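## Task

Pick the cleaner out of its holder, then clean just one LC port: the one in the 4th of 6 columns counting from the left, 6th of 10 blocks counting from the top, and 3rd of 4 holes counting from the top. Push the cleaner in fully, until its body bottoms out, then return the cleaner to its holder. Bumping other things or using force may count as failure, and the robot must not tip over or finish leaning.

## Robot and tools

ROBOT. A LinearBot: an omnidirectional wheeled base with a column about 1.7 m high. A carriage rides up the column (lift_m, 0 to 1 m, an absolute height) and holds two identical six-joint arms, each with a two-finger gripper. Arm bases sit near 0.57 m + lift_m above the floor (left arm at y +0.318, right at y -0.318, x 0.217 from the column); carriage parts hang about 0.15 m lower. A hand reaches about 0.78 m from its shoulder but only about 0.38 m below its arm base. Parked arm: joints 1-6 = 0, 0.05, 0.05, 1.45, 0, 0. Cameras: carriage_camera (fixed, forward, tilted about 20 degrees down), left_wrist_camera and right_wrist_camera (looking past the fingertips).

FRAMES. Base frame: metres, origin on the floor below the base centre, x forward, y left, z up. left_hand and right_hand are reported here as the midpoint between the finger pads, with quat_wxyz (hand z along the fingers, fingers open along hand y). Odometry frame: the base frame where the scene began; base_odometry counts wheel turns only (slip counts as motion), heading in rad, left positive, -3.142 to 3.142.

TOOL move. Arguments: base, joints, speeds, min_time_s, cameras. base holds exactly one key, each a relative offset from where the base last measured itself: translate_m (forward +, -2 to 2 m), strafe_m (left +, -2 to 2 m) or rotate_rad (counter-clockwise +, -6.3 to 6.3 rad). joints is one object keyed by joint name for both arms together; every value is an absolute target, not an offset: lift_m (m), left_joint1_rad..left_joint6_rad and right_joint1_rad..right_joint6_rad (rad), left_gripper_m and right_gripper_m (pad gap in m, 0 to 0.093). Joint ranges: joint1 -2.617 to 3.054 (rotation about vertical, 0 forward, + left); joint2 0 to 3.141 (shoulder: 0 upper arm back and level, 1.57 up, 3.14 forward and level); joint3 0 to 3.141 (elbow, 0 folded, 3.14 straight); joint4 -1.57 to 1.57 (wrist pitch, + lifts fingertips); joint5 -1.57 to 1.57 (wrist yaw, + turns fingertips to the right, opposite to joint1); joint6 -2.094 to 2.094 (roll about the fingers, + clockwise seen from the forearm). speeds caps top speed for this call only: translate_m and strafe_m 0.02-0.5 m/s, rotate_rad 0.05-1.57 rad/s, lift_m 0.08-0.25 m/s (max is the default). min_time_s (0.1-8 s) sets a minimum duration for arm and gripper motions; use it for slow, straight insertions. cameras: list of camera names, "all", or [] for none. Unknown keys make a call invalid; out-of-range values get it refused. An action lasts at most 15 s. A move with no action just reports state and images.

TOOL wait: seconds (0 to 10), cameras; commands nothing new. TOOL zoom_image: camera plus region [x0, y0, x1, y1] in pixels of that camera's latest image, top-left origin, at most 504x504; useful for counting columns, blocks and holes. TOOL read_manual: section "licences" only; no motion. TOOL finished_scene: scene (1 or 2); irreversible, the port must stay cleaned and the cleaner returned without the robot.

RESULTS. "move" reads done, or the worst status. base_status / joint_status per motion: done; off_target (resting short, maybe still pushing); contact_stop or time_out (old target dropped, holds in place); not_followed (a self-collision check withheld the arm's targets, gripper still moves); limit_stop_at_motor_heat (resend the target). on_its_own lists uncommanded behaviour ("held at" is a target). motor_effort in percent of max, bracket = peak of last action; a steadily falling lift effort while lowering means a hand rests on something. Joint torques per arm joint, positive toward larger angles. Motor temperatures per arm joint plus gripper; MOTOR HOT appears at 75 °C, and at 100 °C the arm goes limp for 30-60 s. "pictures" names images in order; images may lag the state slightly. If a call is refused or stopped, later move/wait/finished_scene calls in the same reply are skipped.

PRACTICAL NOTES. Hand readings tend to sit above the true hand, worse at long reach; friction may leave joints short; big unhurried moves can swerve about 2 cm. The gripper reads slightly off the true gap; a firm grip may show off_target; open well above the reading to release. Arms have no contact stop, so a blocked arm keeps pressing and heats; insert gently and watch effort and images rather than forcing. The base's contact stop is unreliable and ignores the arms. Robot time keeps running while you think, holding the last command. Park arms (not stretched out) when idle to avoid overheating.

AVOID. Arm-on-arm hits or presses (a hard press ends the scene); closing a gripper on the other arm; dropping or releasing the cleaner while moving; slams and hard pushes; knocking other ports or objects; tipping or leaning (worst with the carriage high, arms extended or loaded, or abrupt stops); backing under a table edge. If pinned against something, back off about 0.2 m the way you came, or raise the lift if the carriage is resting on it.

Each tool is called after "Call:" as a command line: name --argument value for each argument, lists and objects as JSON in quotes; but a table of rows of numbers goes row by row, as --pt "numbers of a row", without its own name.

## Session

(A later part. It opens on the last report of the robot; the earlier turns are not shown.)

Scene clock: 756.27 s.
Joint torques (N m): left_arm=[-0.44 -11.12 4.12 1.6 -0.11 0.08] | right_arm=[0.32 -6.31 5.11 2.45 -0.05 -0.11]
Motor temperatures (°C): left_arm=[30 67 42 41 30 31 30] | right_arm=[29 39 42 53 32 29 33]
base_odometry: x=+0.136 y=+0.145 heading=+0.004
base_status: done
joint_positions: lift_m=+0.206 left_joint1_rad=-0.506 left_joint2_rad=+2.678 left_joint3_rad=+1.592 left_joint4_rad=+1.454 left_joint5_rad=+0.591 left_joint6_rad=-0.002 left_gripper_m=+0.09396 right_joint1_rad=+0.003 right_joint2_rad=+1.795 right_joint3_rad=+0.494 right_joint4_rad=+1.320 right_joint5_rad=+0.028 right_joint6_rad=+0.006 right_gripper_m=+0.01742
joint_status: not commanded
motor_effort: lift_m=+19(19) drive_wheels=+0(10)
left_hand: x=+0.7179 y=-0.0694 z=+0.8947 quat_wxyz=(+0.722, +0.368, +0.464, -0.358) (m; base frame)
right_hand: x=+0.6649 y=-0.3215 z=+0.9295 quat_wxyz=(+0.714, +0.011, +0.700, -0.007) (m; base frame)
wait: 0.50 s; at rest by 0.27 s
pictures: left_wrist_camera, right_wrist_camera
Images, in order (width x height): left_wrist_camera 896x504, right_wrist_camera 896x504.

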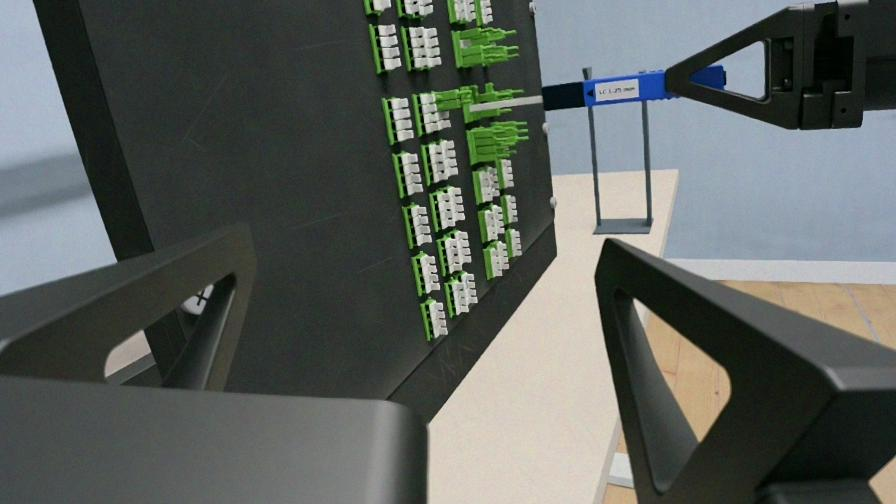

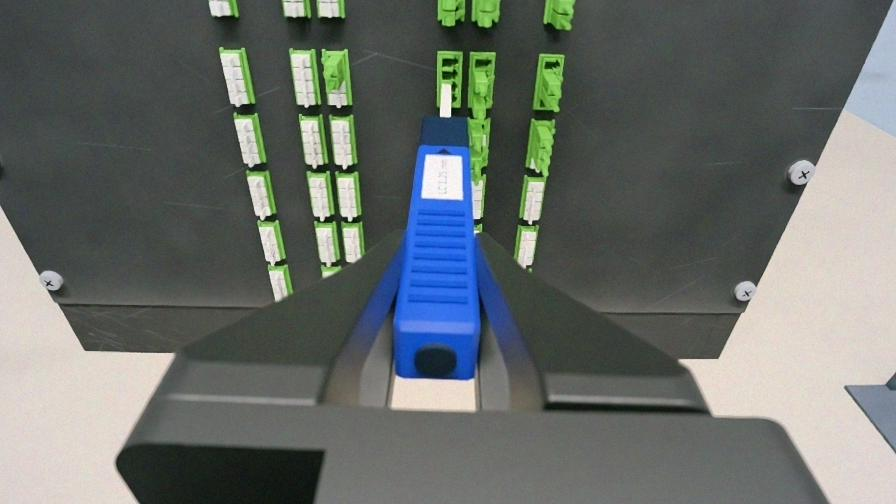

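Call:
move --joints '{"lift_m": 0.2058}' --cameras '[]'

Call:
wait --seconds 0.5 --cameras '["right_wrist_camera", "left_wrist_camera"]'

Call:
zoom_image --camera "right_wrist_camera" --region '[434, 50, 464, 90]'

Call:
zoom_image --camera "left_wrist_camera" --region '[455, 86, 485, 126]'

Scene clock: 789.70 s.
Joint torques (N m): left_arm=[-0.4 -11.18 4.1 1.6 -0.11 0.08] | right_arm=[0.21 -6.34 5.07 2.44 -0.05 -0.11]
Motor temperatures (°C): left_arm=[30 69 42 41 30 31 30] | right_arm=[29 39 42 53 32 29 33]
move: done
base_odometry: x=+0.136 y=+0.145 heading=+0.004
base_status: not commanded
joint_positions: lift_m=+0.206 left_joint1_rad=-0.506 left_joint2_rad=+2.678 left_joint3_rad=+1.592 left_joint4_rad=+1.454 left_joint5_rad=+0.591 left_joint6_rad=-0.002 left_gripper_m=+0.09396 right_joint1_rad=+0.003 right_joint2_rad=+1.795 right_joint3_rad=+0.494 right_joint4_rad=+1.320 right_joint5_rad=+0.028 right_joint6_rad=+0.006 right_gripper_m=+0.01742
joint_status: all done
motor_effort: lift_m=+19(19) drive_wheels=+0(0)
left_hand: x=+0.7179 y=-0.0694 z=+0.8945 quat_wxyz=(+0.722, +0.368, +0.464, -0.358) (m; base frame)
right_hand: x=+0.6649 y=-0.3215 z=+0.9293 quat_wxyz=(+0.714, +0.011, +0.700, -0.007) (m; base frame)
pictures: none
No camera images: "cameras" was empty.

Scene clock: 790.20 s.
Joint torques (N m): left_arm=[-0.42 -11.12 4.08 1.59 -0.12 0.07] | right_arm=[0.18 -6.34 5.09 2.44 -0.04 -0.1]
Motor temperatures (°C): left_arm=[30 69 42 41 30 31 30] | right_arm=[29 39 42 53 32 29 33]
base_odometry: x=+0.136 y=+0.145 heading=+0.004
base_status: not commanded
joint_positions: lift_m=+0.206 left_joint1_rad=-0.506 left_joint2_rad=+2.678 left_joint3_rad=+1.592 left_joint4_rad=+1.454 left_joint5_rad=+0.591 left_joint6_rad=-0.002 left_gripper_m=+0.09396 right_joint1_rad=+0.003 right_joint2_rad=+1.795 right_joint3_rad=+0.494 right_joint4_rad=+1.320 right_joint5_rad=+0.028 right_joint6_rad=+0.006 right_gripper_m=+0.01742
joint_status: all done
motor_effort: lift_m=+19(19) drive_wheels=+0(0)
left_hand: x=+0.7179 y=-0.0694 z=+0.8945 quat_wxyz=(+0.722, +0.368, +0.464, -0.358) (m; base frame)
right_hand: x=+0.6649 y=-0.3215 z=+0.9293 quat_wxyz=(+0.714, +0.011, +0.700, -0.007) (m; base frame)
wait: 0.50 s; at rest by 0.27 s
pictures: left_wrist_camera, right_wrist_camera
Images, in order (width x height): left_wrist_camera 896x504, right_wrist_camera 896x504.

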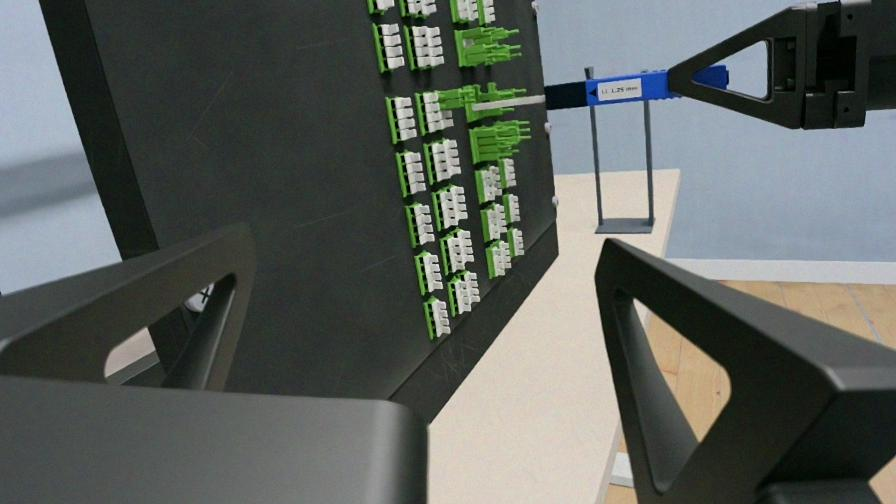

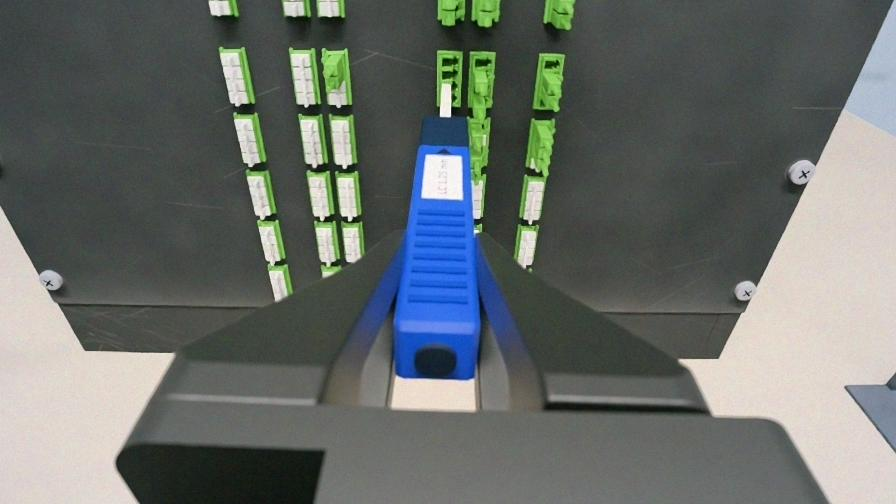

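Scaled by 12.600 from the camera's 896x504 image, which has a finer 1280x720 frame.

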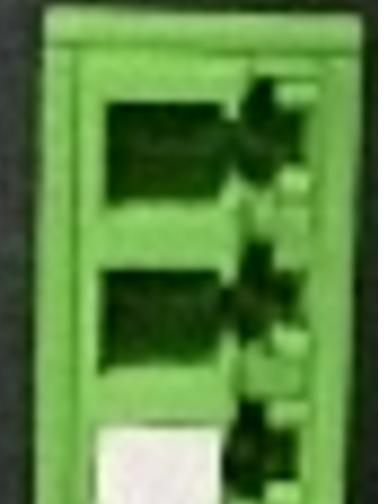

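Scaled by 12.600 from the camera's 896x504 image, which has a finer 1280x720 frame.

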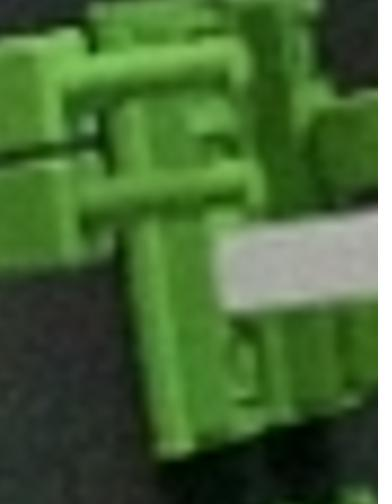

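Call:
move --joints '{"lift_m": 0.2055}' --cameras '[]'

Call:
move --base '{"translate_m": 0.001}' --speeds '{"translate_m": 0.02}' --cameras '[]'

Call:
wait --seconds 0.5 --cameras '["right_wrist_camera", "left_wrist_camera"]'

Call:
zoom_image --camera "right_wrist_camera" --region '[434, 50, 464, 90]'

Call:
zoom_image --camera "left_wrist_camera" --region '[455, 86, 485, 126]'

Scene clock: 795.40 s.
Joint torques (N m): left_arm=[-0.34 -11.15 4.12 1.6 -0.12 0.07] | right_arm=[0.21 -6.34 5.08 2.43 -0.05 -0.11]
Motor temperatures (°C): left_arm=[30 69 42 41 30 31 30] | right_arm=[29 39 42 53 32 29 33]
move: done
base_odometry: x=+0.136 y=+0.145 heading=+0.004
base_status: not commanded
joint_positions: lift_m=+0.206 left_joint1_rad=-0.506 left_joint2_rad=+2.678 left_joint3_rad=+1.592 left_joint4_rad=+1.454 left_joint5_rad=+0.591 left_joint6_rad=-0.002 left_gripper_m=+0.09396 right_joint1_rad=+0.003 right_joint2_rad=+1.795 right_joint3_rad=+0.494 right_joint4_rad=+1.320 right_joint5_rad=+0.028 right_joint6_rad=+0.006 right_gripper_m=+0.01742
joint_status: all done
motor_effort: lift_m=+19(19) drive_wheels=+0(0)
left_hand: x=+0.7179 y=-0.0694 z=+0.8942 quat_wxyz=(+0.722, +0.368, +0.464, -0.358) (m; base frame)
right_hand: x=+0.6649 y=-0.3215 z=+0.9290 quat_wxyz=(+0.714, +0.011, +0.700, -0.007) (m; base frame)
pictures: none
No camera images: "cameras" was empty.

Scene clock: 796.07 s.
Joint torques (N m): left_arm=[-0.38 -11.21 4.08 1.6 -0.11 0.07] | right_arm=[0.16 -6.35 5.08 2.43 -0.05 -0.11]
Motor temperatures (°C): left_arm=[30 69 42 41 30 31 30] | right_arm=[29 39 42 53 32 29 33]
move: done
base_odometry: x=+0.137 y=+0.145 heading=+0.004
base_status: done
joint_positions: lift_m=+0.206 left_joint1_rad=-0.506 left_joint2_rad=+2.679 left_joint3_rad=+1.592 left_joint4_rad=+1.455 left_joint5_rad=+0.591 left_joint6_rad=-0.002 left_gripper_m=+0.09396 right_joint1_rad=+0.003 right_joint2_rad=+1.795 right_joint3_rad=+0.494 right_joint4_rad=+1.320 right_joint5_rad=+0.028 right_joint6_rad=+0.006 right_gripper_m=+0.01742
joint_status: not commanded
motor_effort: lift_m=+19(19) drive_wheels=+0(7)
left_hand: x=+0.7178 y=-0.0693 z=+0.8938 quat_wxyz=(+0.722, +0.368, +0.464, -0.358) (m; base frame)
right_hand: x=+0.6649 y=-0.3215 z=+0.9290 quat_wxyz=(+0.714, +0.011, +0.700, -0.007) (m; base frame)
pictures: none
No camera images: "cameras" was empty.

Scene clock: 796.57 s.
Joint torques (N m): left_arm=[-0.43 -11.17 4.1 1.6 -0.11 0.08] | right_arm=[0.16 -6.32 5.11 2.43 -0.05 -0.11]
Motor temperatures (°C): left_arm=[30 69 42 41 30 31 30] | right_arm=[29 39 42 53 32 29 33]
base_odometry: x=+0.137 y=+0.145 heading=+0.004
base_status: done
joint_positions: lift_m=+0.206 left_joint1_rad=-0.506 left_joint2_rad=+2.679 left_joint3_rad=+1.592 left_joint4_rad=+1.455 left_joint5_rad=+0.591 left_joint6_rad=-0.002 left_gripper_m=+0.09396 right_joint1_rad=+0.003 right_joint2_rad=+1.795 right_joint3_rad=+0.494 right_joint4_rad=+1.320 right_joint5_rad=+0.028 right_joint6_rad=+0.006 right_gripper_m=+0.01742
joint_status: not commanded
motor_effort: lift_m=+19(19) drive_wheels=+0(7)
left_hand: x=+0.7178 y=-0.0693 z=+0.8938 quat_wxyz=(+0.722, +0.368, +0.464, -0.358) (m; base frame)
right_hand: x=+0.6649 y=-0.3215 z=+0.9290 quat_wxyz=(+0.714, +0.011, +0.700, -0.007) (m; base frame)
wait: 0.50 s; at rest by 0.27 s
pictures: left_wrist_camera, right_wrist_camera
Images, in order (width x height): left_wrist_camera 896x504, right_wrist_camera 896x504.

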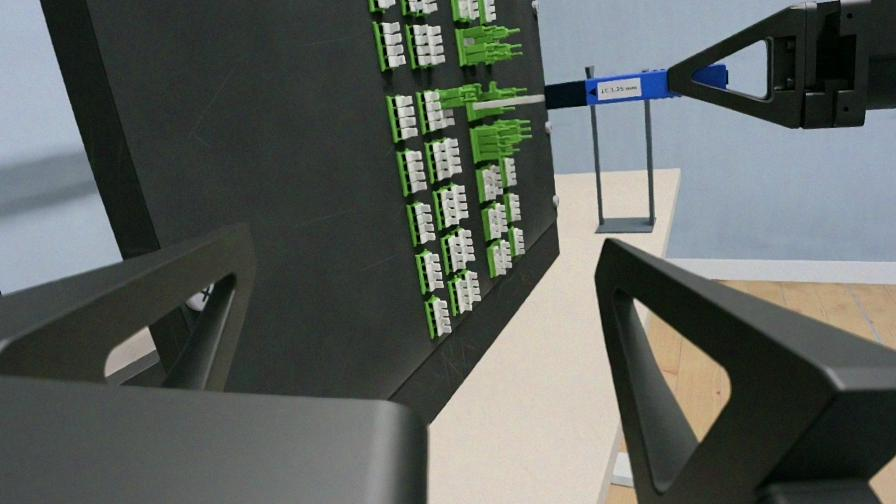

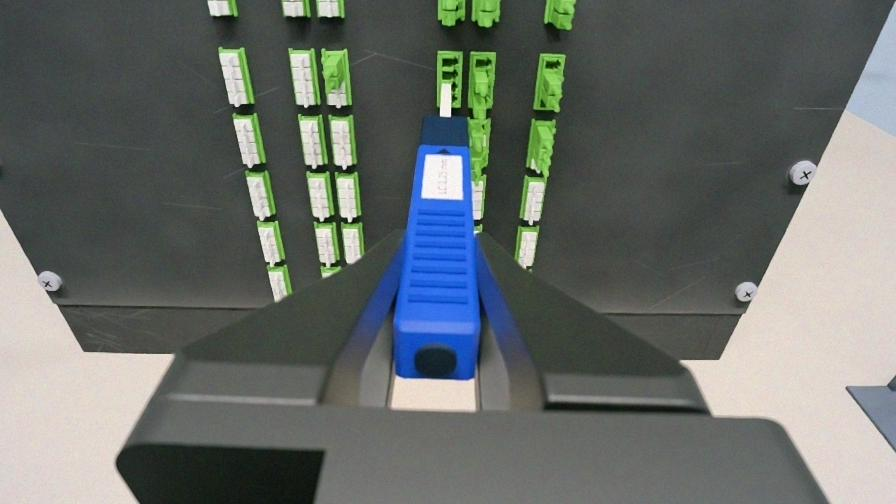

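Scaled by 12.600 from the camera's 896x504 image, which has a finer 1280x720 frame.

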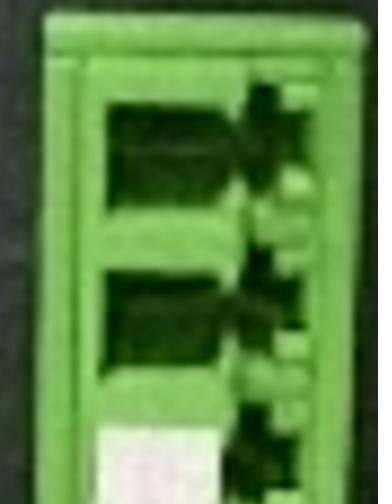

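Scaled by 12.600 from the camera's 896x504 image, which has a finer 1280x720 frame.

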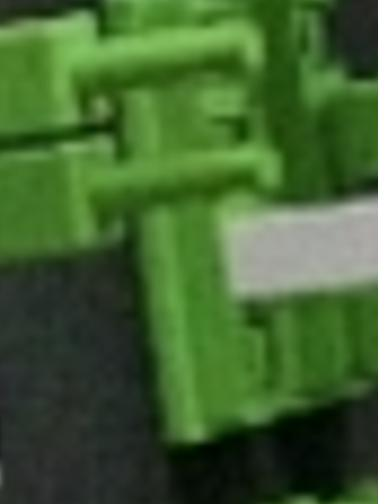

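Call:
move --joints '{"lift_m": 0.2052}' --cameras '[]'

Call:
wait --seconds 0.5 --cameras '["right_wrist_camera", "left_wrist_camera"]'

Call:
zoom_image --camera "right_wrist_camera" --region '[434, 50, 464, 90]'

Call:
zoom_image --camera "left_wrist_camera" --region '[455, 86, 485, 126]'

Scene clock: 800.63 s.
Joint torques (N m): left_arm=[-0.39 -11.15 4.1 1.59 -0.12 0.08] | right_arm=[0.23 -6.34 5.08 2.42 -0.05 -0.11]
Motor temperatures (°C): left_arm=[30 69 42 41 30 31 30] | right_arm=[29 39 42 52 32 29 33]
move: done
base_odometry: x=+0.137 y=+0.145 heading=+0.004
base_status: not commanded
joint_positions: lift_m=+0.206 left_joint1_rad=-0.506 left_joint2_rad=+2.679 left_joint3_rad=+1.592 left_joint4_rad=+1.455 left_joint5_rad=+0.591 left_joint6_rad=-0.002 left_gripper_m=+0.09396 right_joint1_rad=+0.003 right_joint2_rad=+1.795 right_joint3_rad=+0.494 right_joint4_rad=+1.321 right_joint5_rad=+0.028 right_joint6_rad=+0.006 right_gripper_m=+0.01742
joint_status: all done
motor_effort: lift_m=+19(19) drive_wheels=+0(0)
left_hand: x=+0.7178 y=-0.0693 z=+0.8935 quat_wxyz=(+0.722, +0.368, +0.464, -0.358) (m; base frame)
right_hand: x=+0.6649 y=-0.3215 z=+0.9289 quat_wxyz=(+0.714, +0.011, +0.700, -0.007) (m; base frame)
pictures: none
No camera images: "cameras" was empty.

Scene clock: 801.13 s.
Joint torques (N m): left_arm=[-0.43 -11.19 4.08 1.6 -0.11 0.08] | right_arm=[0.23 -6.34 5.07 2.42 -0.04 -0.11]
Motor temperatures (°C): left_arm=[30 69 42 41 30 31 30] | right_arm=[29 39 42 52 32 29 33]
base_odometry: x=+0.137 y=+0.145 heading=+0.004
base_status: not commanded
joint_positions: lift_m=+0.206 left_joint1_rad=-0.506 left_joint2_rad=+2.679 left_joint3_rad=+1.592 left_joint4_rad=+1.455 left_joint5_rad=+0.591 left_joint6_rad=-0.002 left_gripper_m=+0.09396 right_joint1_rad=+0.003 right_joint2_rad=+1.795 right_joint3_rad=+0.494 right_joint4_rad=+1.321 right_joint5_rad=+0.028 right_joint6_rad=+0.006 right_gripper_m=+0.01742
joint_status: all done
motor_effort: lift_m=+18(19) drive_wheels=+0(0)
left_hand: x=+0.7178 y=-0.0693 z=+0.8935 quat_wxyz=(+0.722, +0.368, +0.464, -0.358) (m; base frame)
right_hand: x=+0.6649 y=-0.3215 z=+0.9289 quat_wxyz=(+0.714, +0.011, +0.700, -0.007) (m; base frame)
wait: 0.50 s; at rest by 0.27 s
pictures: left_wrist_camera, right_wrist_camera
Images, in order (width x height): left_wrist_camera 896x504, right_wrist_camera 896x504.

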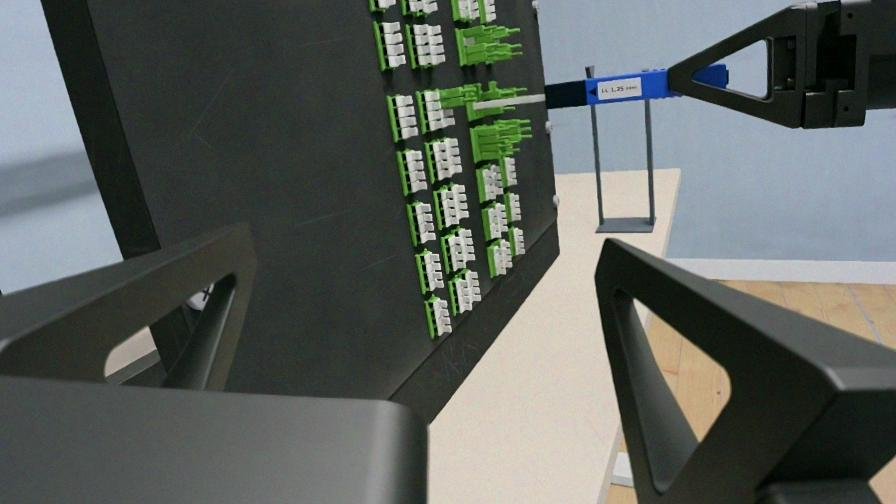

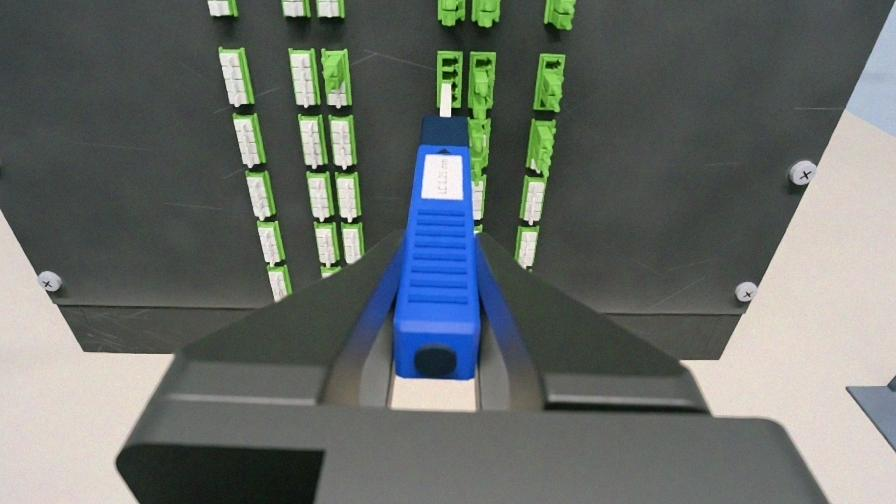

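Scaled by 12.600 from the camera's 896x504 image, which has a finer 1280x720 frame.

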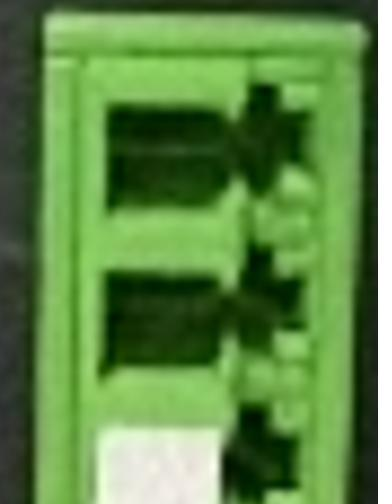

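Scaled by 12.600 from the camera's 896x504 image, which has a finer 1280x720 frame.

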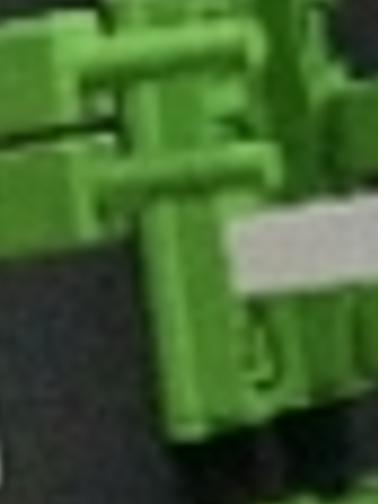

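Call:
move --base '{"translate_m": -0.0015}' --speeds '{"translate_m": 0.02}' --joints '{"lift_m": 0.2050}' --cameras '[]'

Call:
wait --seconds 0.5 --cameras '["right_wrist_camera", "left_wrist_camera"]'

Call:
zoom_image --camera "right_wrist_camera" --region '[434, 50, 464, 90]'

Call:
zoom_image --camera "left_wrist_camera" --region '[455, 86, 485, 126]'

Scene clock: 815.03 s.
Joint torques (N m): left_arm=[-0.43 -11.25 4.1 1.58 -0.12 0.07] | right_arm=[0.21 -6.38 5.09 2.42 -0.05 -0.11]
Motor temperatures (°C): left_arm=[30 69 42 41 30 31 30] | right_arm=[29 39 42 52 32 29 33]
move: done
base_odometry: x=+0.136 y=+0.145 heading=+0.004
base_status: done
joint_positions: lift_m=+0.205 left_joint1_rad=-0.507 left_joint2_rad=+2.679 left_joint3_rad=+1.592 left_joint4_rad=+1.455 left_joint5_rad=+0.591 left_joint6_rad=-0.002 left_gripper_m=+0.09396 right_joint1_rad=+0.003 right_joint2_rad=+1.795 right_joint3_rad=+0.494 right_joint4_rad=+1.322 right_joint5_rad=+0.028 right_joint6_rad=+0.006 right_gripper_m=+0.01742
joint_status: all done
motor_effort: lift_m=+19(19) drive_wheels=-1(7)
left_hand: x=+0.7175 y=-0.0697 z=+0.8935 quat_wxyz=(+0.722, +0.368, +0.464, -0.358) (m; base frame)
right_hand: x=+0.6649 y=-0.3215 z=+0.9288 quat_wxyz=(+0.714, +0.011, +0.700, -0.007) (m; base frame)
pictures: none
No camera images: "cameras" was empty.

Scene clock: 815.53 s.
Joint torques (N m): left_arm=[-0.35 -11.23 4.11 1.59 -0.12 0.07] | right_arm=[0.14 -6.34 5.08 2.4 -0.05 -0.11]
Motor temperatures (°C): left_arm=[30 69 42 41 30 31 30] | right_arm=[29 39 42 52 32 29 33]
base_odometry: x=+0.136 y=+0.145 heading=+0.004
base_status: done
joint_positions: lift_m=+0.205 left_joint1_rad=-0.507 left_joint2_rad=+2.679 left_joint3_rad=+1.592 left_joint4_rad=+1.455 left_joint5_rad=+0.591 left_joint6_rad=-0.002 left_gripper_m=+0.09396 right_joint1_rad=+0.003 right_joint2_rad=+1.795 right_joint3_rad=+0.494 right_joint4_rad=+1.322 right_joint5_rad=+0.028 right_joint6_rad=+0.006 right_gripper_m=+0.01742
joint_status: all done
motor_effort: lift_m=+19(19) drive_wheels=+0(7)
left_hand: x=+0.7175 y=-0.0697 z=+0.8935 quat_wxyz=(+0.722, +0.368, +0.464, -0.358) (m; base frame)
right_hand: x=+0.6649 y=-0.3215 z=+0.9288 quat_wxyz=(+0.714, +0.011, +0.700, -0.007) (m; base frame)
wait: 0.50 s; at rest by 0.27 s
pictures: left_wrist_camera, right_wrist_camera
Images, in order (width x height): left_wrist_camera 896x504, right_wrist_camera 896x504.

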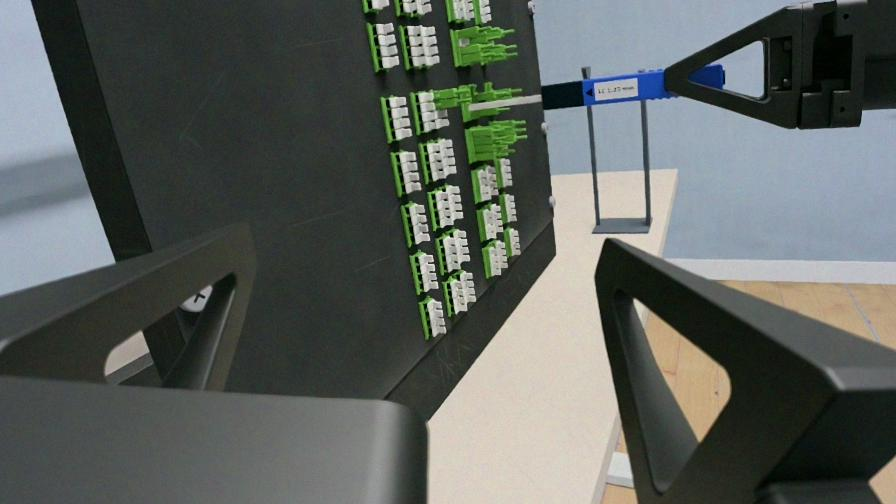

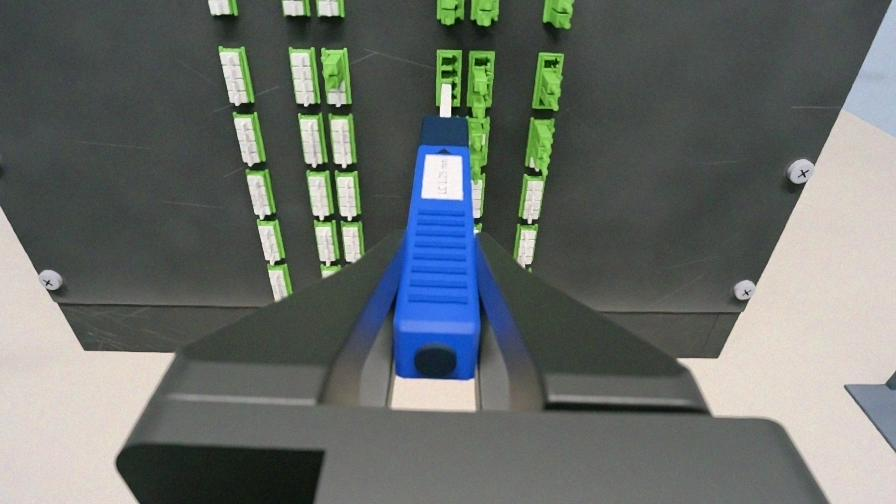

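Scaled by 12.600 from the camera's 896x504 image, which has a finer 1280x720 frame.

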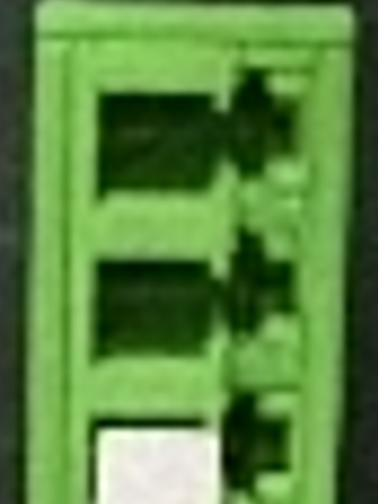

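Scaled by 12.600 from the camera's 896x504 image, which has a finer 1280x720 frame.

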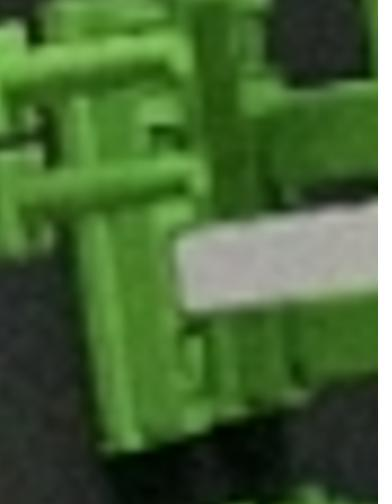

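Call:
zoom_image --camera "right_wrist_camera" --region '[436, 64, 456, 90]'

Scaled by 19.385 from the camera's 896x504 image, which has a finer 1280x720 frame.

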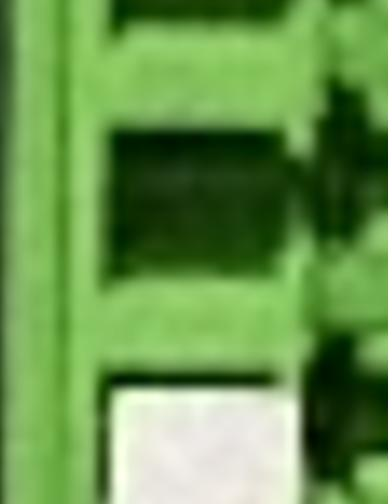

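Call:
move --joints '{"lift_m": 0.2048}' --cameras '[]'

Call:
move --base '{"translate_m": 0.0012}' --speeds '{"translate_m": 0.02}' --cameras '[]'

Call:
wait --seconds 0.5 --cameras '["right_wrist_camera", "left_wrist_camera"]'

Call:
zoom_image --camera "right_wrist_camera" --region '[434, 50, 464, 90]'

Call:
zoom_image --camera "right_wrist_camera" --region '[436, 64, 456, 90]'

Call:
zoom_image --camera "left_wrist_camera" --region '[455, 86, 485, 126]'

Scene clock: 825.97 s.
Joint torques (N m): left_arm=[-0.35 -11.19 4.12 1.58 -0.11 0.08] | right_arm=[0.18 -6.37 5.08 2.42 -0.05 -0.11]
Motor temperatures (°C): left_arm=[30 69 42 41 30 31 30] | right_arm=[29 39 42 52 32 29 33]
move: done
base_odometry: x=+0.136 y=+0.145 heading=+0.004
base_status: not commanded
joint_positions: lift_m=+0.205 left_joint1_rad=-0.507 left_joint2_rad=+2.679 left_joint3_rad=+1.592 left_joint4_rad=+1.455 left_joint5_rad=+0.591 left_joint6_rad=-0.002 left_gripper_m=+0.09396 right_joint1_rad=+0.003 right_joint2_rad=+1.795 right_joint3_rad=+0.494 right_joint4_rad=+1.322 right_joint5_rad=+0.028 right_joint6_rad=+0.006 right_gripper_m=+0.01742
joint_status: all done
motor_effort: lift_m=+19(19) drive_wheels=+0(0)
left_hand: x=+0.7175 y=-0.0697 z=+0.8933 quat_wxyz=(+0.722, +0.368, +0.464, -0.358) (m; base frame)
right_hand: x=+0.6649 y=-0.3215 z=+0.9287 quat_wxyz=(+0.714, +0.011, +0.700, -0.007) (m; base frame)
pictures: none
No camera images: "cameras" was empty.

Scene clock: 826.63 s.
Joint torques (N m): left_arm=[-0.4 -11.26 4.08 1.59 -0.11 0.09] | right_arm=[0.2 -6.34 5.05 2.42 -0.05 -0.11]
Motor temperatures (°C): left_arm=[30 69 42 41 30 31 30] | right_arm=[29 39 42 52 32 29 33]
move: done
base_odometry: x=+0.137 y=+0.146 heading=+0.004
base_status: done
joint_positions: lift_m=+0.205 left_joint1_rad=-0.507 left_joint2_rad=+2.679 left_joint3_rad=+1.592 left_joint4_rad=+1.456 left_joint5_rad=+0.591 left_joint6_rad=-0.002 left_gripper_m=+0.09396 right_joint1_rad=+0.003 right_joint2_rad=+1.795 right_joint3_rad=+0.494 right_joint4_rad=+1.322 right_joint5_rad=+0.028 right_joint6_rad=+0.006 right_gripper_m=+0.01742
joint_status: not commanded
motor_effort: lift_m=+19(19) drive_wheels=+0(6)
left_hand: x=+0.7175 y=-0.0697 z=+0.8931 quat_wxyz=(+0.722, +0.368, +0.464, -0.358) (m; base frame)
right_hand: x=+0.6649 y=-0.3215 z=+0.9287 quat_wxyz=(+0.714, +0.011, +0.700, -0.007) (m; base frame)
pictures: none
No camera images: "cameras" was empty.

Scene clock: 827.13 s.
Joint torques (N m): left_arm=[-0.42 -11.26 4.07 1.58 -0.12 0.08] | right_arm=[0.27 -6.34 5.07 2.42 -0.05 -0.11]
Motor temperatures (°C): left_arm=[30 69 42 41 30 31 30] | right_arm=[29 39 42 52 32 29 33]
base_odometry: x=+0.137 y=+0.146 heading=+0.004
base_status: done
joint_positions: lift_m=+0.205 left_joint1_rad=-0.507 left_joint2_rad=+2.679 left_joint3_rad=+1.592 left_joint4_rad=+1.456 left_joint5_rad=+0.591 left_joint6_rad=-0.002 left_gripper_m=+0.09396 right_joint1_rad=+0.003 right_joint2_rad=+1.795 right_joint3_rad=+0.494 right_joint4_rad=+1.322 right_joint5_rad=+0.028 right_joint6_rad=+0.006 right_gripper_m=+0.01742
joint_status: not commanded
motor_effort: lift_m=+19(19) drive_wheels=+0(6)
left_hand: x=+0.7175 y=-0.0697 z=+0.8931 quat_wxyz=(+0.722, +0.368, +0.464, -0.358) (m; base frame)
right_hand: x=+0.6649 y=-0.3215 z=+0.9287 quat_wxyz=(+0.714, +0.011, +0.700, -0.007) (m; base frame)
wait: 0.50 s; at rest by 0.27 s
pictures: left_wrist_camera, right_wrist_camera
Images, in order (width x height): left_wrist_camera 896x504, right_wrist_camera 896x504.

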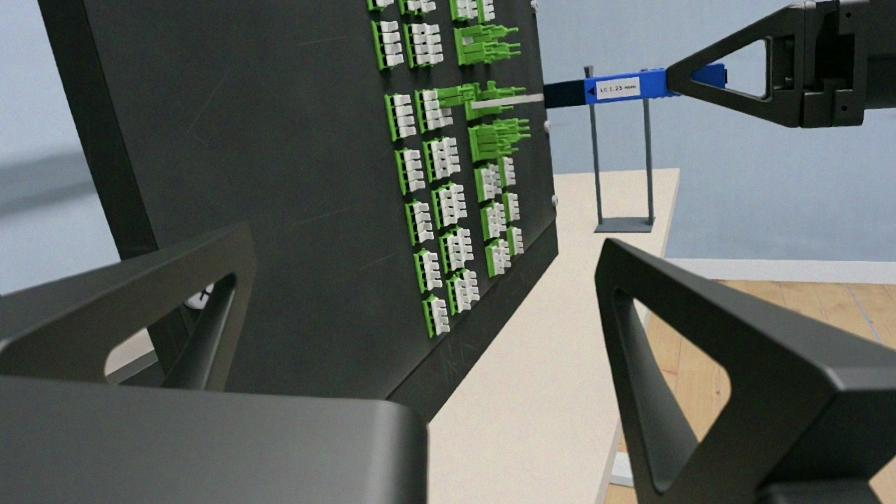

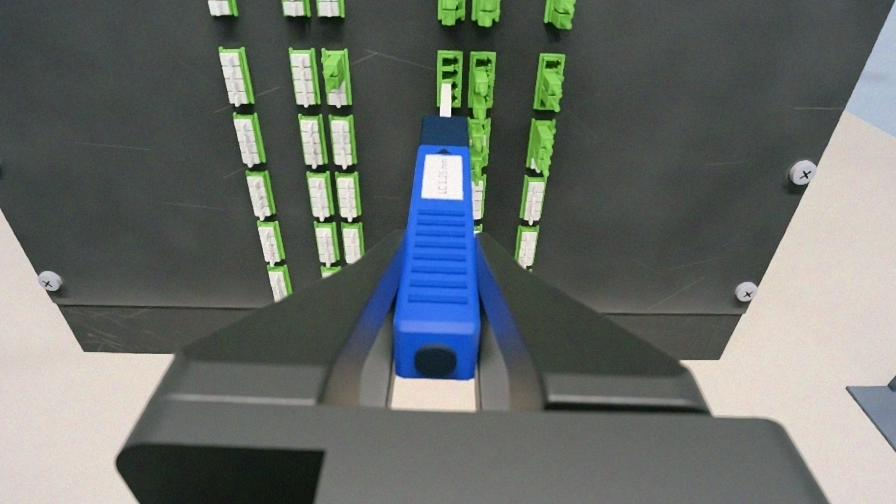

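Scaled by 12.600 from the camera's 896x504 image, which has a finer 1280x720 frame.

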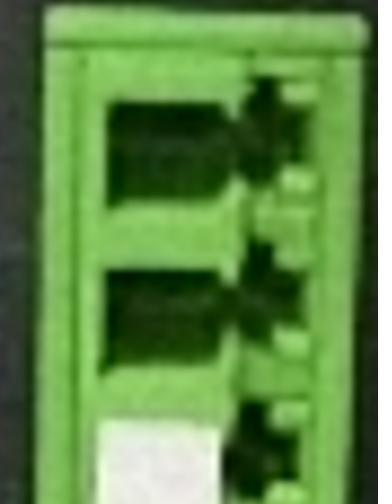

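Scaled by 19.385 from the camera's 896x504 image, which has a finer 1280x720 frame.

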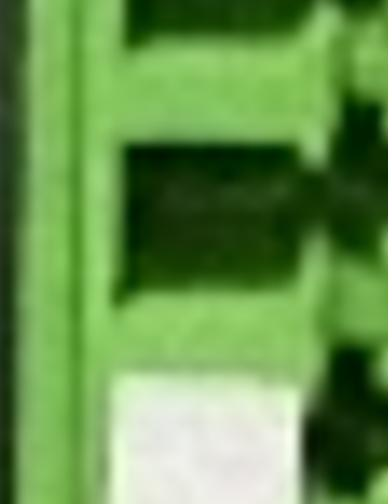

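Scaled by 12.600 from the camera's 896x504 image, which has a finer 1280x720 frame.

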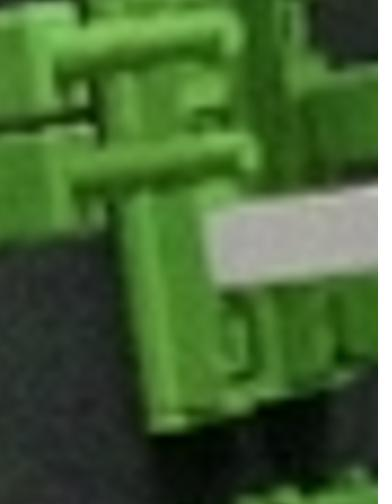

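Call:
move --joints '{"lift_m": 0.2051}' --cameras '[]'

Call:
wait --seconds 0.5 --cameras '["right_wrist_camera", "left_wrist_camera"]'

Call:
zoom_image --camera "right_wrist_camera" --region '[436, 64, 456, 90]'

Call:
zoom_image --camera "left_wrist_camera" --region '[455, 86, 485, 126]'

Scene clock: 844.60 s.
Joint torques (N m): left_arm=[-0.36 -11.28 4.08 1.6 -0.12 0.07] | right_arm=[0.21 -6.34 5.09 2.42 -0.05 -0.11]
Motor temperatures (°C): left_arm=[30 68 42 41 30 31 30] | right_arm=[29 39 42 51 32 29 33]
move: done
base_odometry: x=+0.137 y=+0.146 heading=+0.004
base_status: not commanded
joint_positions: lift_m=+0.205 left_joint1_rad=-0.507 left_joint2_rad=+2.679 left_joint3_rad=+1.592 left_joint4_rad=+1.456 left_joint5_rad=+0.591 left_joint6_rad=-0.002 left_gripper_m=+0.09396 right_joint1_rad=+0.003 right_joint2_rad=+1.795 right_joint3_rad=+0.494 right_joint4_rad=+1.322 right_joint5_rad=+0.028 right_joint6_rad=+0.006 right_gripper_m=+0.01742
joint_status: all done
motor_effort: lift_m=+21(22) drive_wheels=+0(0)
left_hand: x=+0.7175 y=-0.0697 z=+0.8931 quat_wxyz=(+0.722, +0.368, +0.464, -0.358) (m; base frame)
right_hand: x=+0.6649 y=-0.3215 z=+0.9287 quat_wxyz=(+0.714, +0.011, +0.700, -0.007) (m; base frame)
pictures: none
No camera images: "cameras" was empty.

Scene clock: 845.10 s.
Joint torques (N m): left_arm=[-0.38 -11.26 4.1 1.58 -0.11 0.07] | right_arm=[0.21 -6.35 5.09 2.42 -0.05 -0.11]
Motor temperatures (°C): left_arm=[30 68 42 41 30 31 30] | right_arm=[29 39 42 51 32 29 33]
base_odometry: x=+0.137 y=+0.146 heading=+0.004
base_status: not commanded
joint_positions: lift_m=+0.205 left_joint1_rad=-0.507 left_joint2_rad=+2.679 left_joint3_rad=+1.592 left_joint4_rad=+1.456 left_joint5_rad=+0.591 left_joint6_rad=-0.002 left_gripper_m=+0.09396 right_joint1_rad=+0.003 right_joint2_rad=+1.795 right_joint3_rad=+0.494 right_joint4_rad=+1.322 right_joint5_rad=+0.028 right_joint6_rad=+0.006 right_gripper_m=+0.01742
joint_status: all done
motor_effort: lift_m=+21(22) drive_wheels=+0(0)
left_hand: x=+0.7175 y=-0.0697 z=+0.8931 quat_wxyz=(+0.722, +0.368, +0.464, -0.358) (m; base frame)
right_hand: x=+0.6649 y=-0.3215 z=+0.9287 quat_wxyz=(+0.714, +0.011, +0.700, -0.007) (m; base frame)
wait: 0.50 s; at rest by 0.27 s
pictures: left_wrist_camera, right_wrist_camera
Images, in order (width x height): left_wrist_camera 896x504, right_wrist_camera 896x504.

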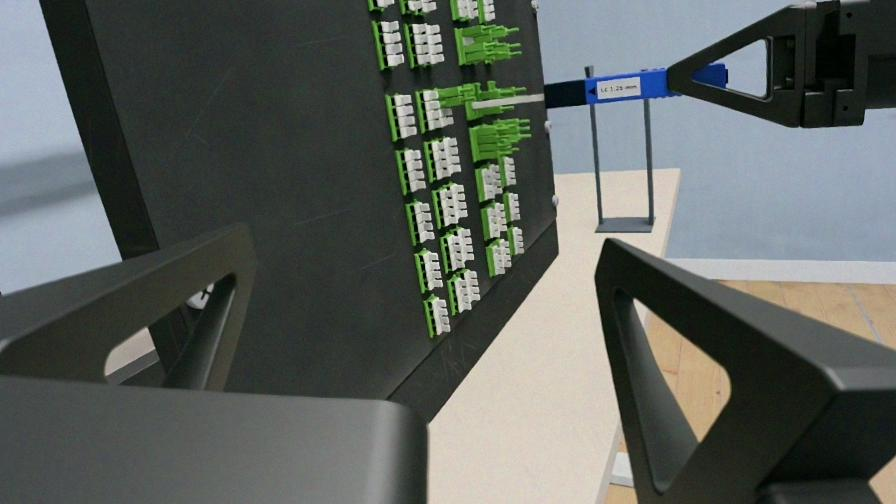

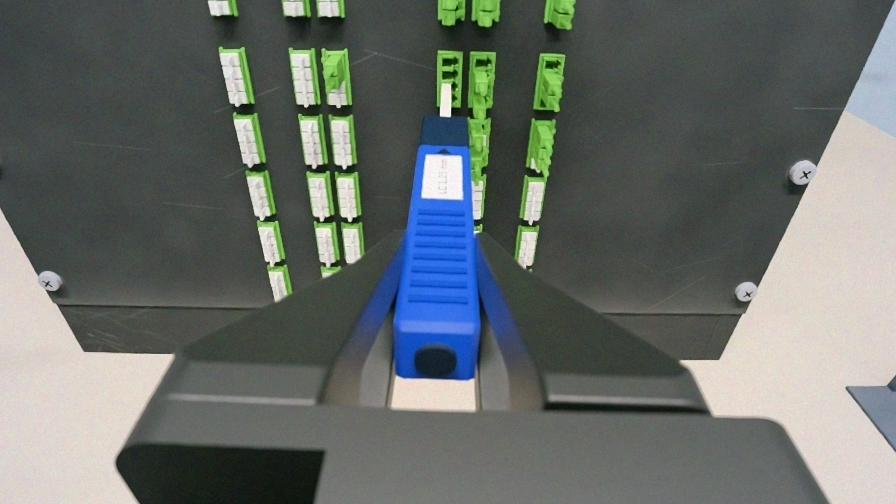

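Scaled by 19.385 from the camera's 896x504 image, which has a finer 1280x720 frame.

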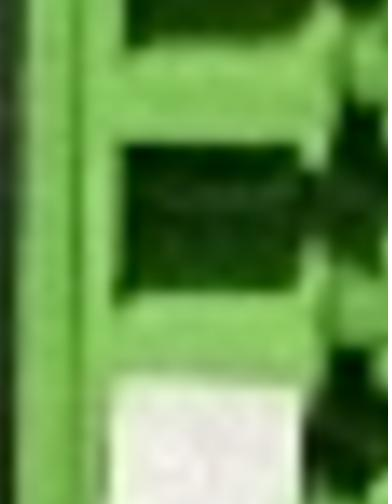

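Scaled by 12.600 from the camera's 896x504 image, which has a finer 1280x720 frame.

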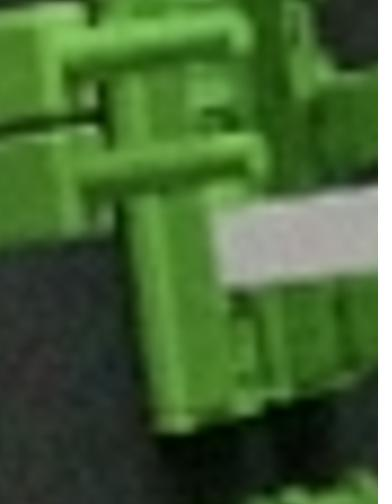

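Call:
zoom_image --camera "left_wrist_camera" --region '[462, 96, 488, 122]'

Scaled by 19.385 from the camera's 896x504 image, which has a finer 1280x720 frame.

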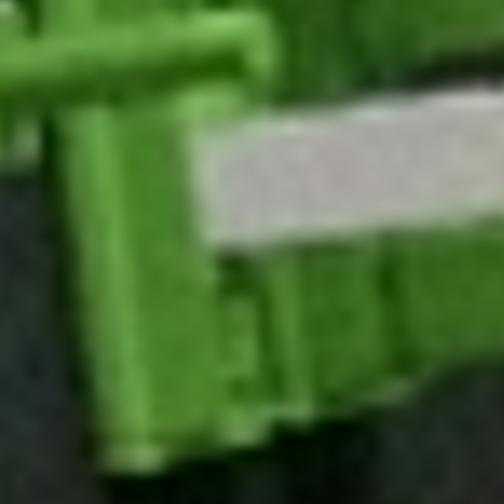

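Call:
move --base '{"translate_m": 0.001}' --speeds '{"translate_m": 0.02}' --cameras '[]'

Call:
wait --seconds 0.5 --cameras '["right_wrist_camera", "left_wrist_camera"]'

Call:
zoom_image --camera "right_wrist_camera" --region '[436, 64, 456, 90]'

Call:
zoom_image --camera "left_wrist_camera" --region '[462, 96, 488, 122]'

Scene clock: 871.10 s.
Joint torques (N m): left_arm=[-0.35 -11.28 4.11 1.58 -0.11 0.08] | right_arm=[0.23 -6.34 5.08 2.42 -0.05 -0.11]
Motor temperatures (°C): left_arm=[30 68 41 41 30 31 30] | right_arm=[29 40 43 51 32 29 33]
move: done
base_odometry: x=+0.138 y=+0.146 heading=+0.004
base_status: done
joint_positions: lift_m=+0.205 left_joint1_rad=-0.507 left_joint2_rad=+2.680 left_joint3_rad=+1.592 left_joint4_rad=+1.456 left_joint5_rad=+0.591 left_joint6_rad=-0.002 left_gripper_m=+0.09396 right_joint1_rad=+0.003 right_joint2_rad=+1.795 right_joint3_rad=+0.494 right_joint4_rad=+1.322 right_joint5_rad=+0.028 right_joint6_rad=+0.006 right_gripper_m=+0.01742
joint_status: not commanded
motor_effort: lift_m=+21(21) drive_wheels=+0(7)
left_hand: x=+0.7175 y=-0.0697 z=+0.8929 quat_wxyz=(+0.722, +0.368, +0.464, -0.358) (m; base frame)
right_hand: x=+0.6649 y=-0.3215 z=+0.9287 quat_wxyz=(+0.714, +0.011, +0.700, -0.007) (m; base frame)
pictures: none
No camera images: "cameras" was empty.

Scene clock: 871.60 s.
Joint torques (N m): left_arm=[-0.39 -11.26 4.12 1.58 -0.11 0.08] | right_arm=[0.2 -6.35 5.09 2.41 -0.05 -0.11]
Motor temperatures (°C): left_arm=[30 68 41 41 30 31 30] | right_arm=[29 40 43 51 32 29 33]
base_odometry: x=+0.138 y=+0.146 heading=+0.004
base_status: done
joint_positions: lift_m=+0.205 left_joint1_rad=-0.507 left_joint2_rad=+2.680 left_joint3_rad=+1.592 left_joint4_rad=+1.456 left_joint5_rad=+0.591 left_joint6_rad=-0.002 left_gripper_m=+0.09396 right_joint1_rad=+0.003 right_joint2_rad=+1.795 right_joint3_rad=+0.494 right_joint4_rad=+1.322 right_joint5_rad=+0.028 right_joint6_rad=+0.006 right_gripper_m=+0.01742
joint_status: not commanded
motor_effort: lift_m=+21(21) drive_wheels=+0(7)
left_hand: x=+0.7175 y=-0.0697 z=+0.8929 quat_wxyz=(+0.722, +0.368, +0.464, -0.358) (m; base frame)
right_hand: x=+0.6649 y=-0.3215 z=+0.9287 quat_wxyz=(+0.714, +0.011, +0.700, -0.007) (m; base frame)
wait: 0.50 s; at rest by 0.27 s
pictures: left_wrist_camera, right_wrist_camera
Images, in order (width x height): left_wrist_camera 896x504, right_wrist_camera 896x504.

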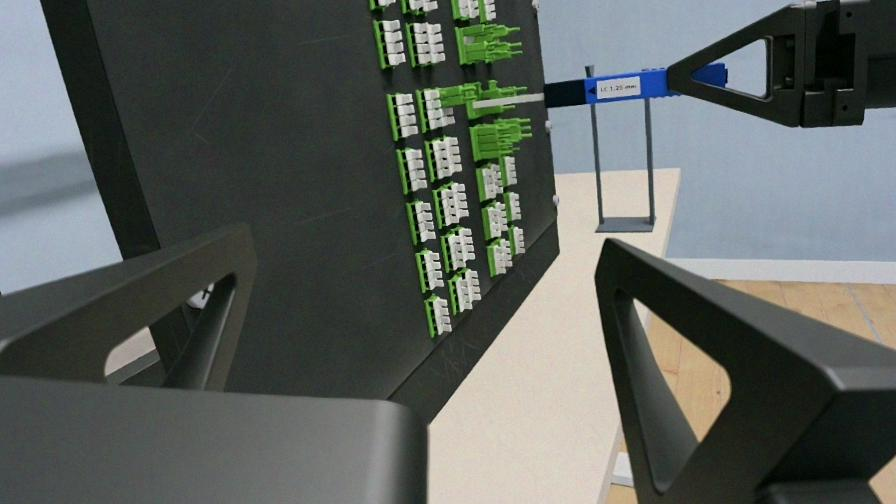

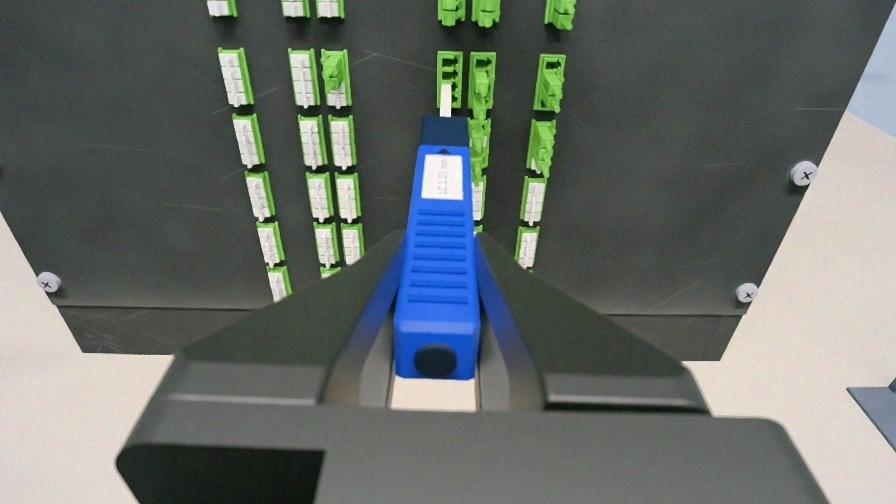

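Scaled by 19.385 from the camera's 896x504 image, which has a finer 1280x720 frame.

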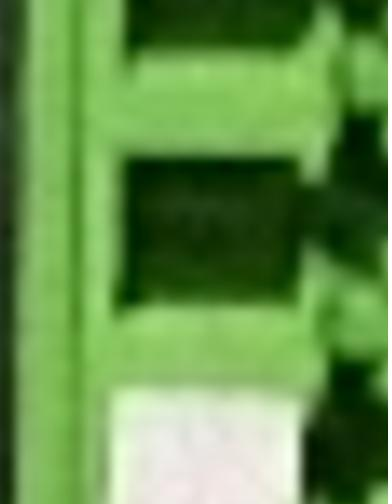

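Scaled by 19.385 from the camera's 896x504 image, which has a finer 1280x720 frame.

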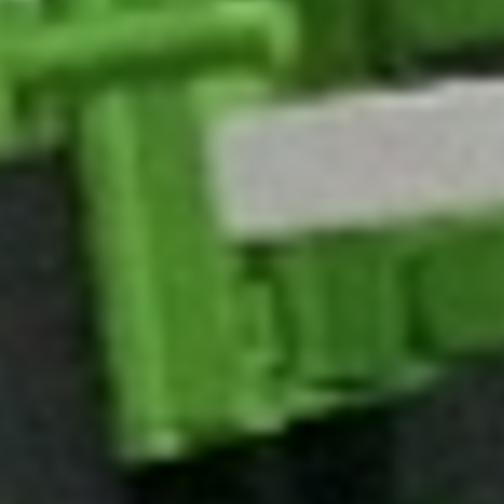

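Call:
zoom_image --camera "right_wrist_camera" --region '[410, 76, 480, 126]'

Call:
zoom_image --camera "right_wrist_camera" --region '[390, 330, 490, 390]'

Call:
zoom_image --camera "left_wrist_camera" --region '[460, 70, 660, 120]'

Scaled by 7.200 from the camera's 896x504 image, which has a finer 1280x720 frame.

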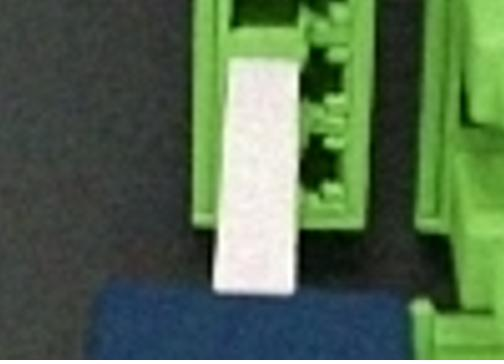

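Scaled by 5.040 from the camera's 896x504 image, which has a finer 1280x720 frame.

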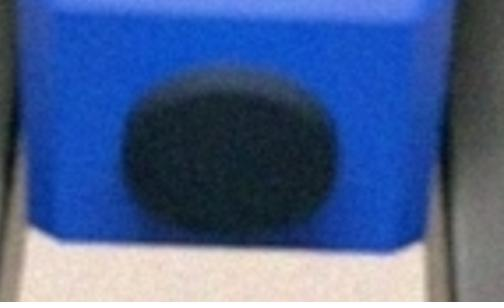

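Scaled by 2.520 from the camera's 896x504 image, which has a finer 1280x720 frame.

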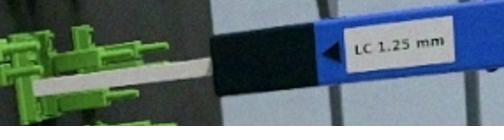

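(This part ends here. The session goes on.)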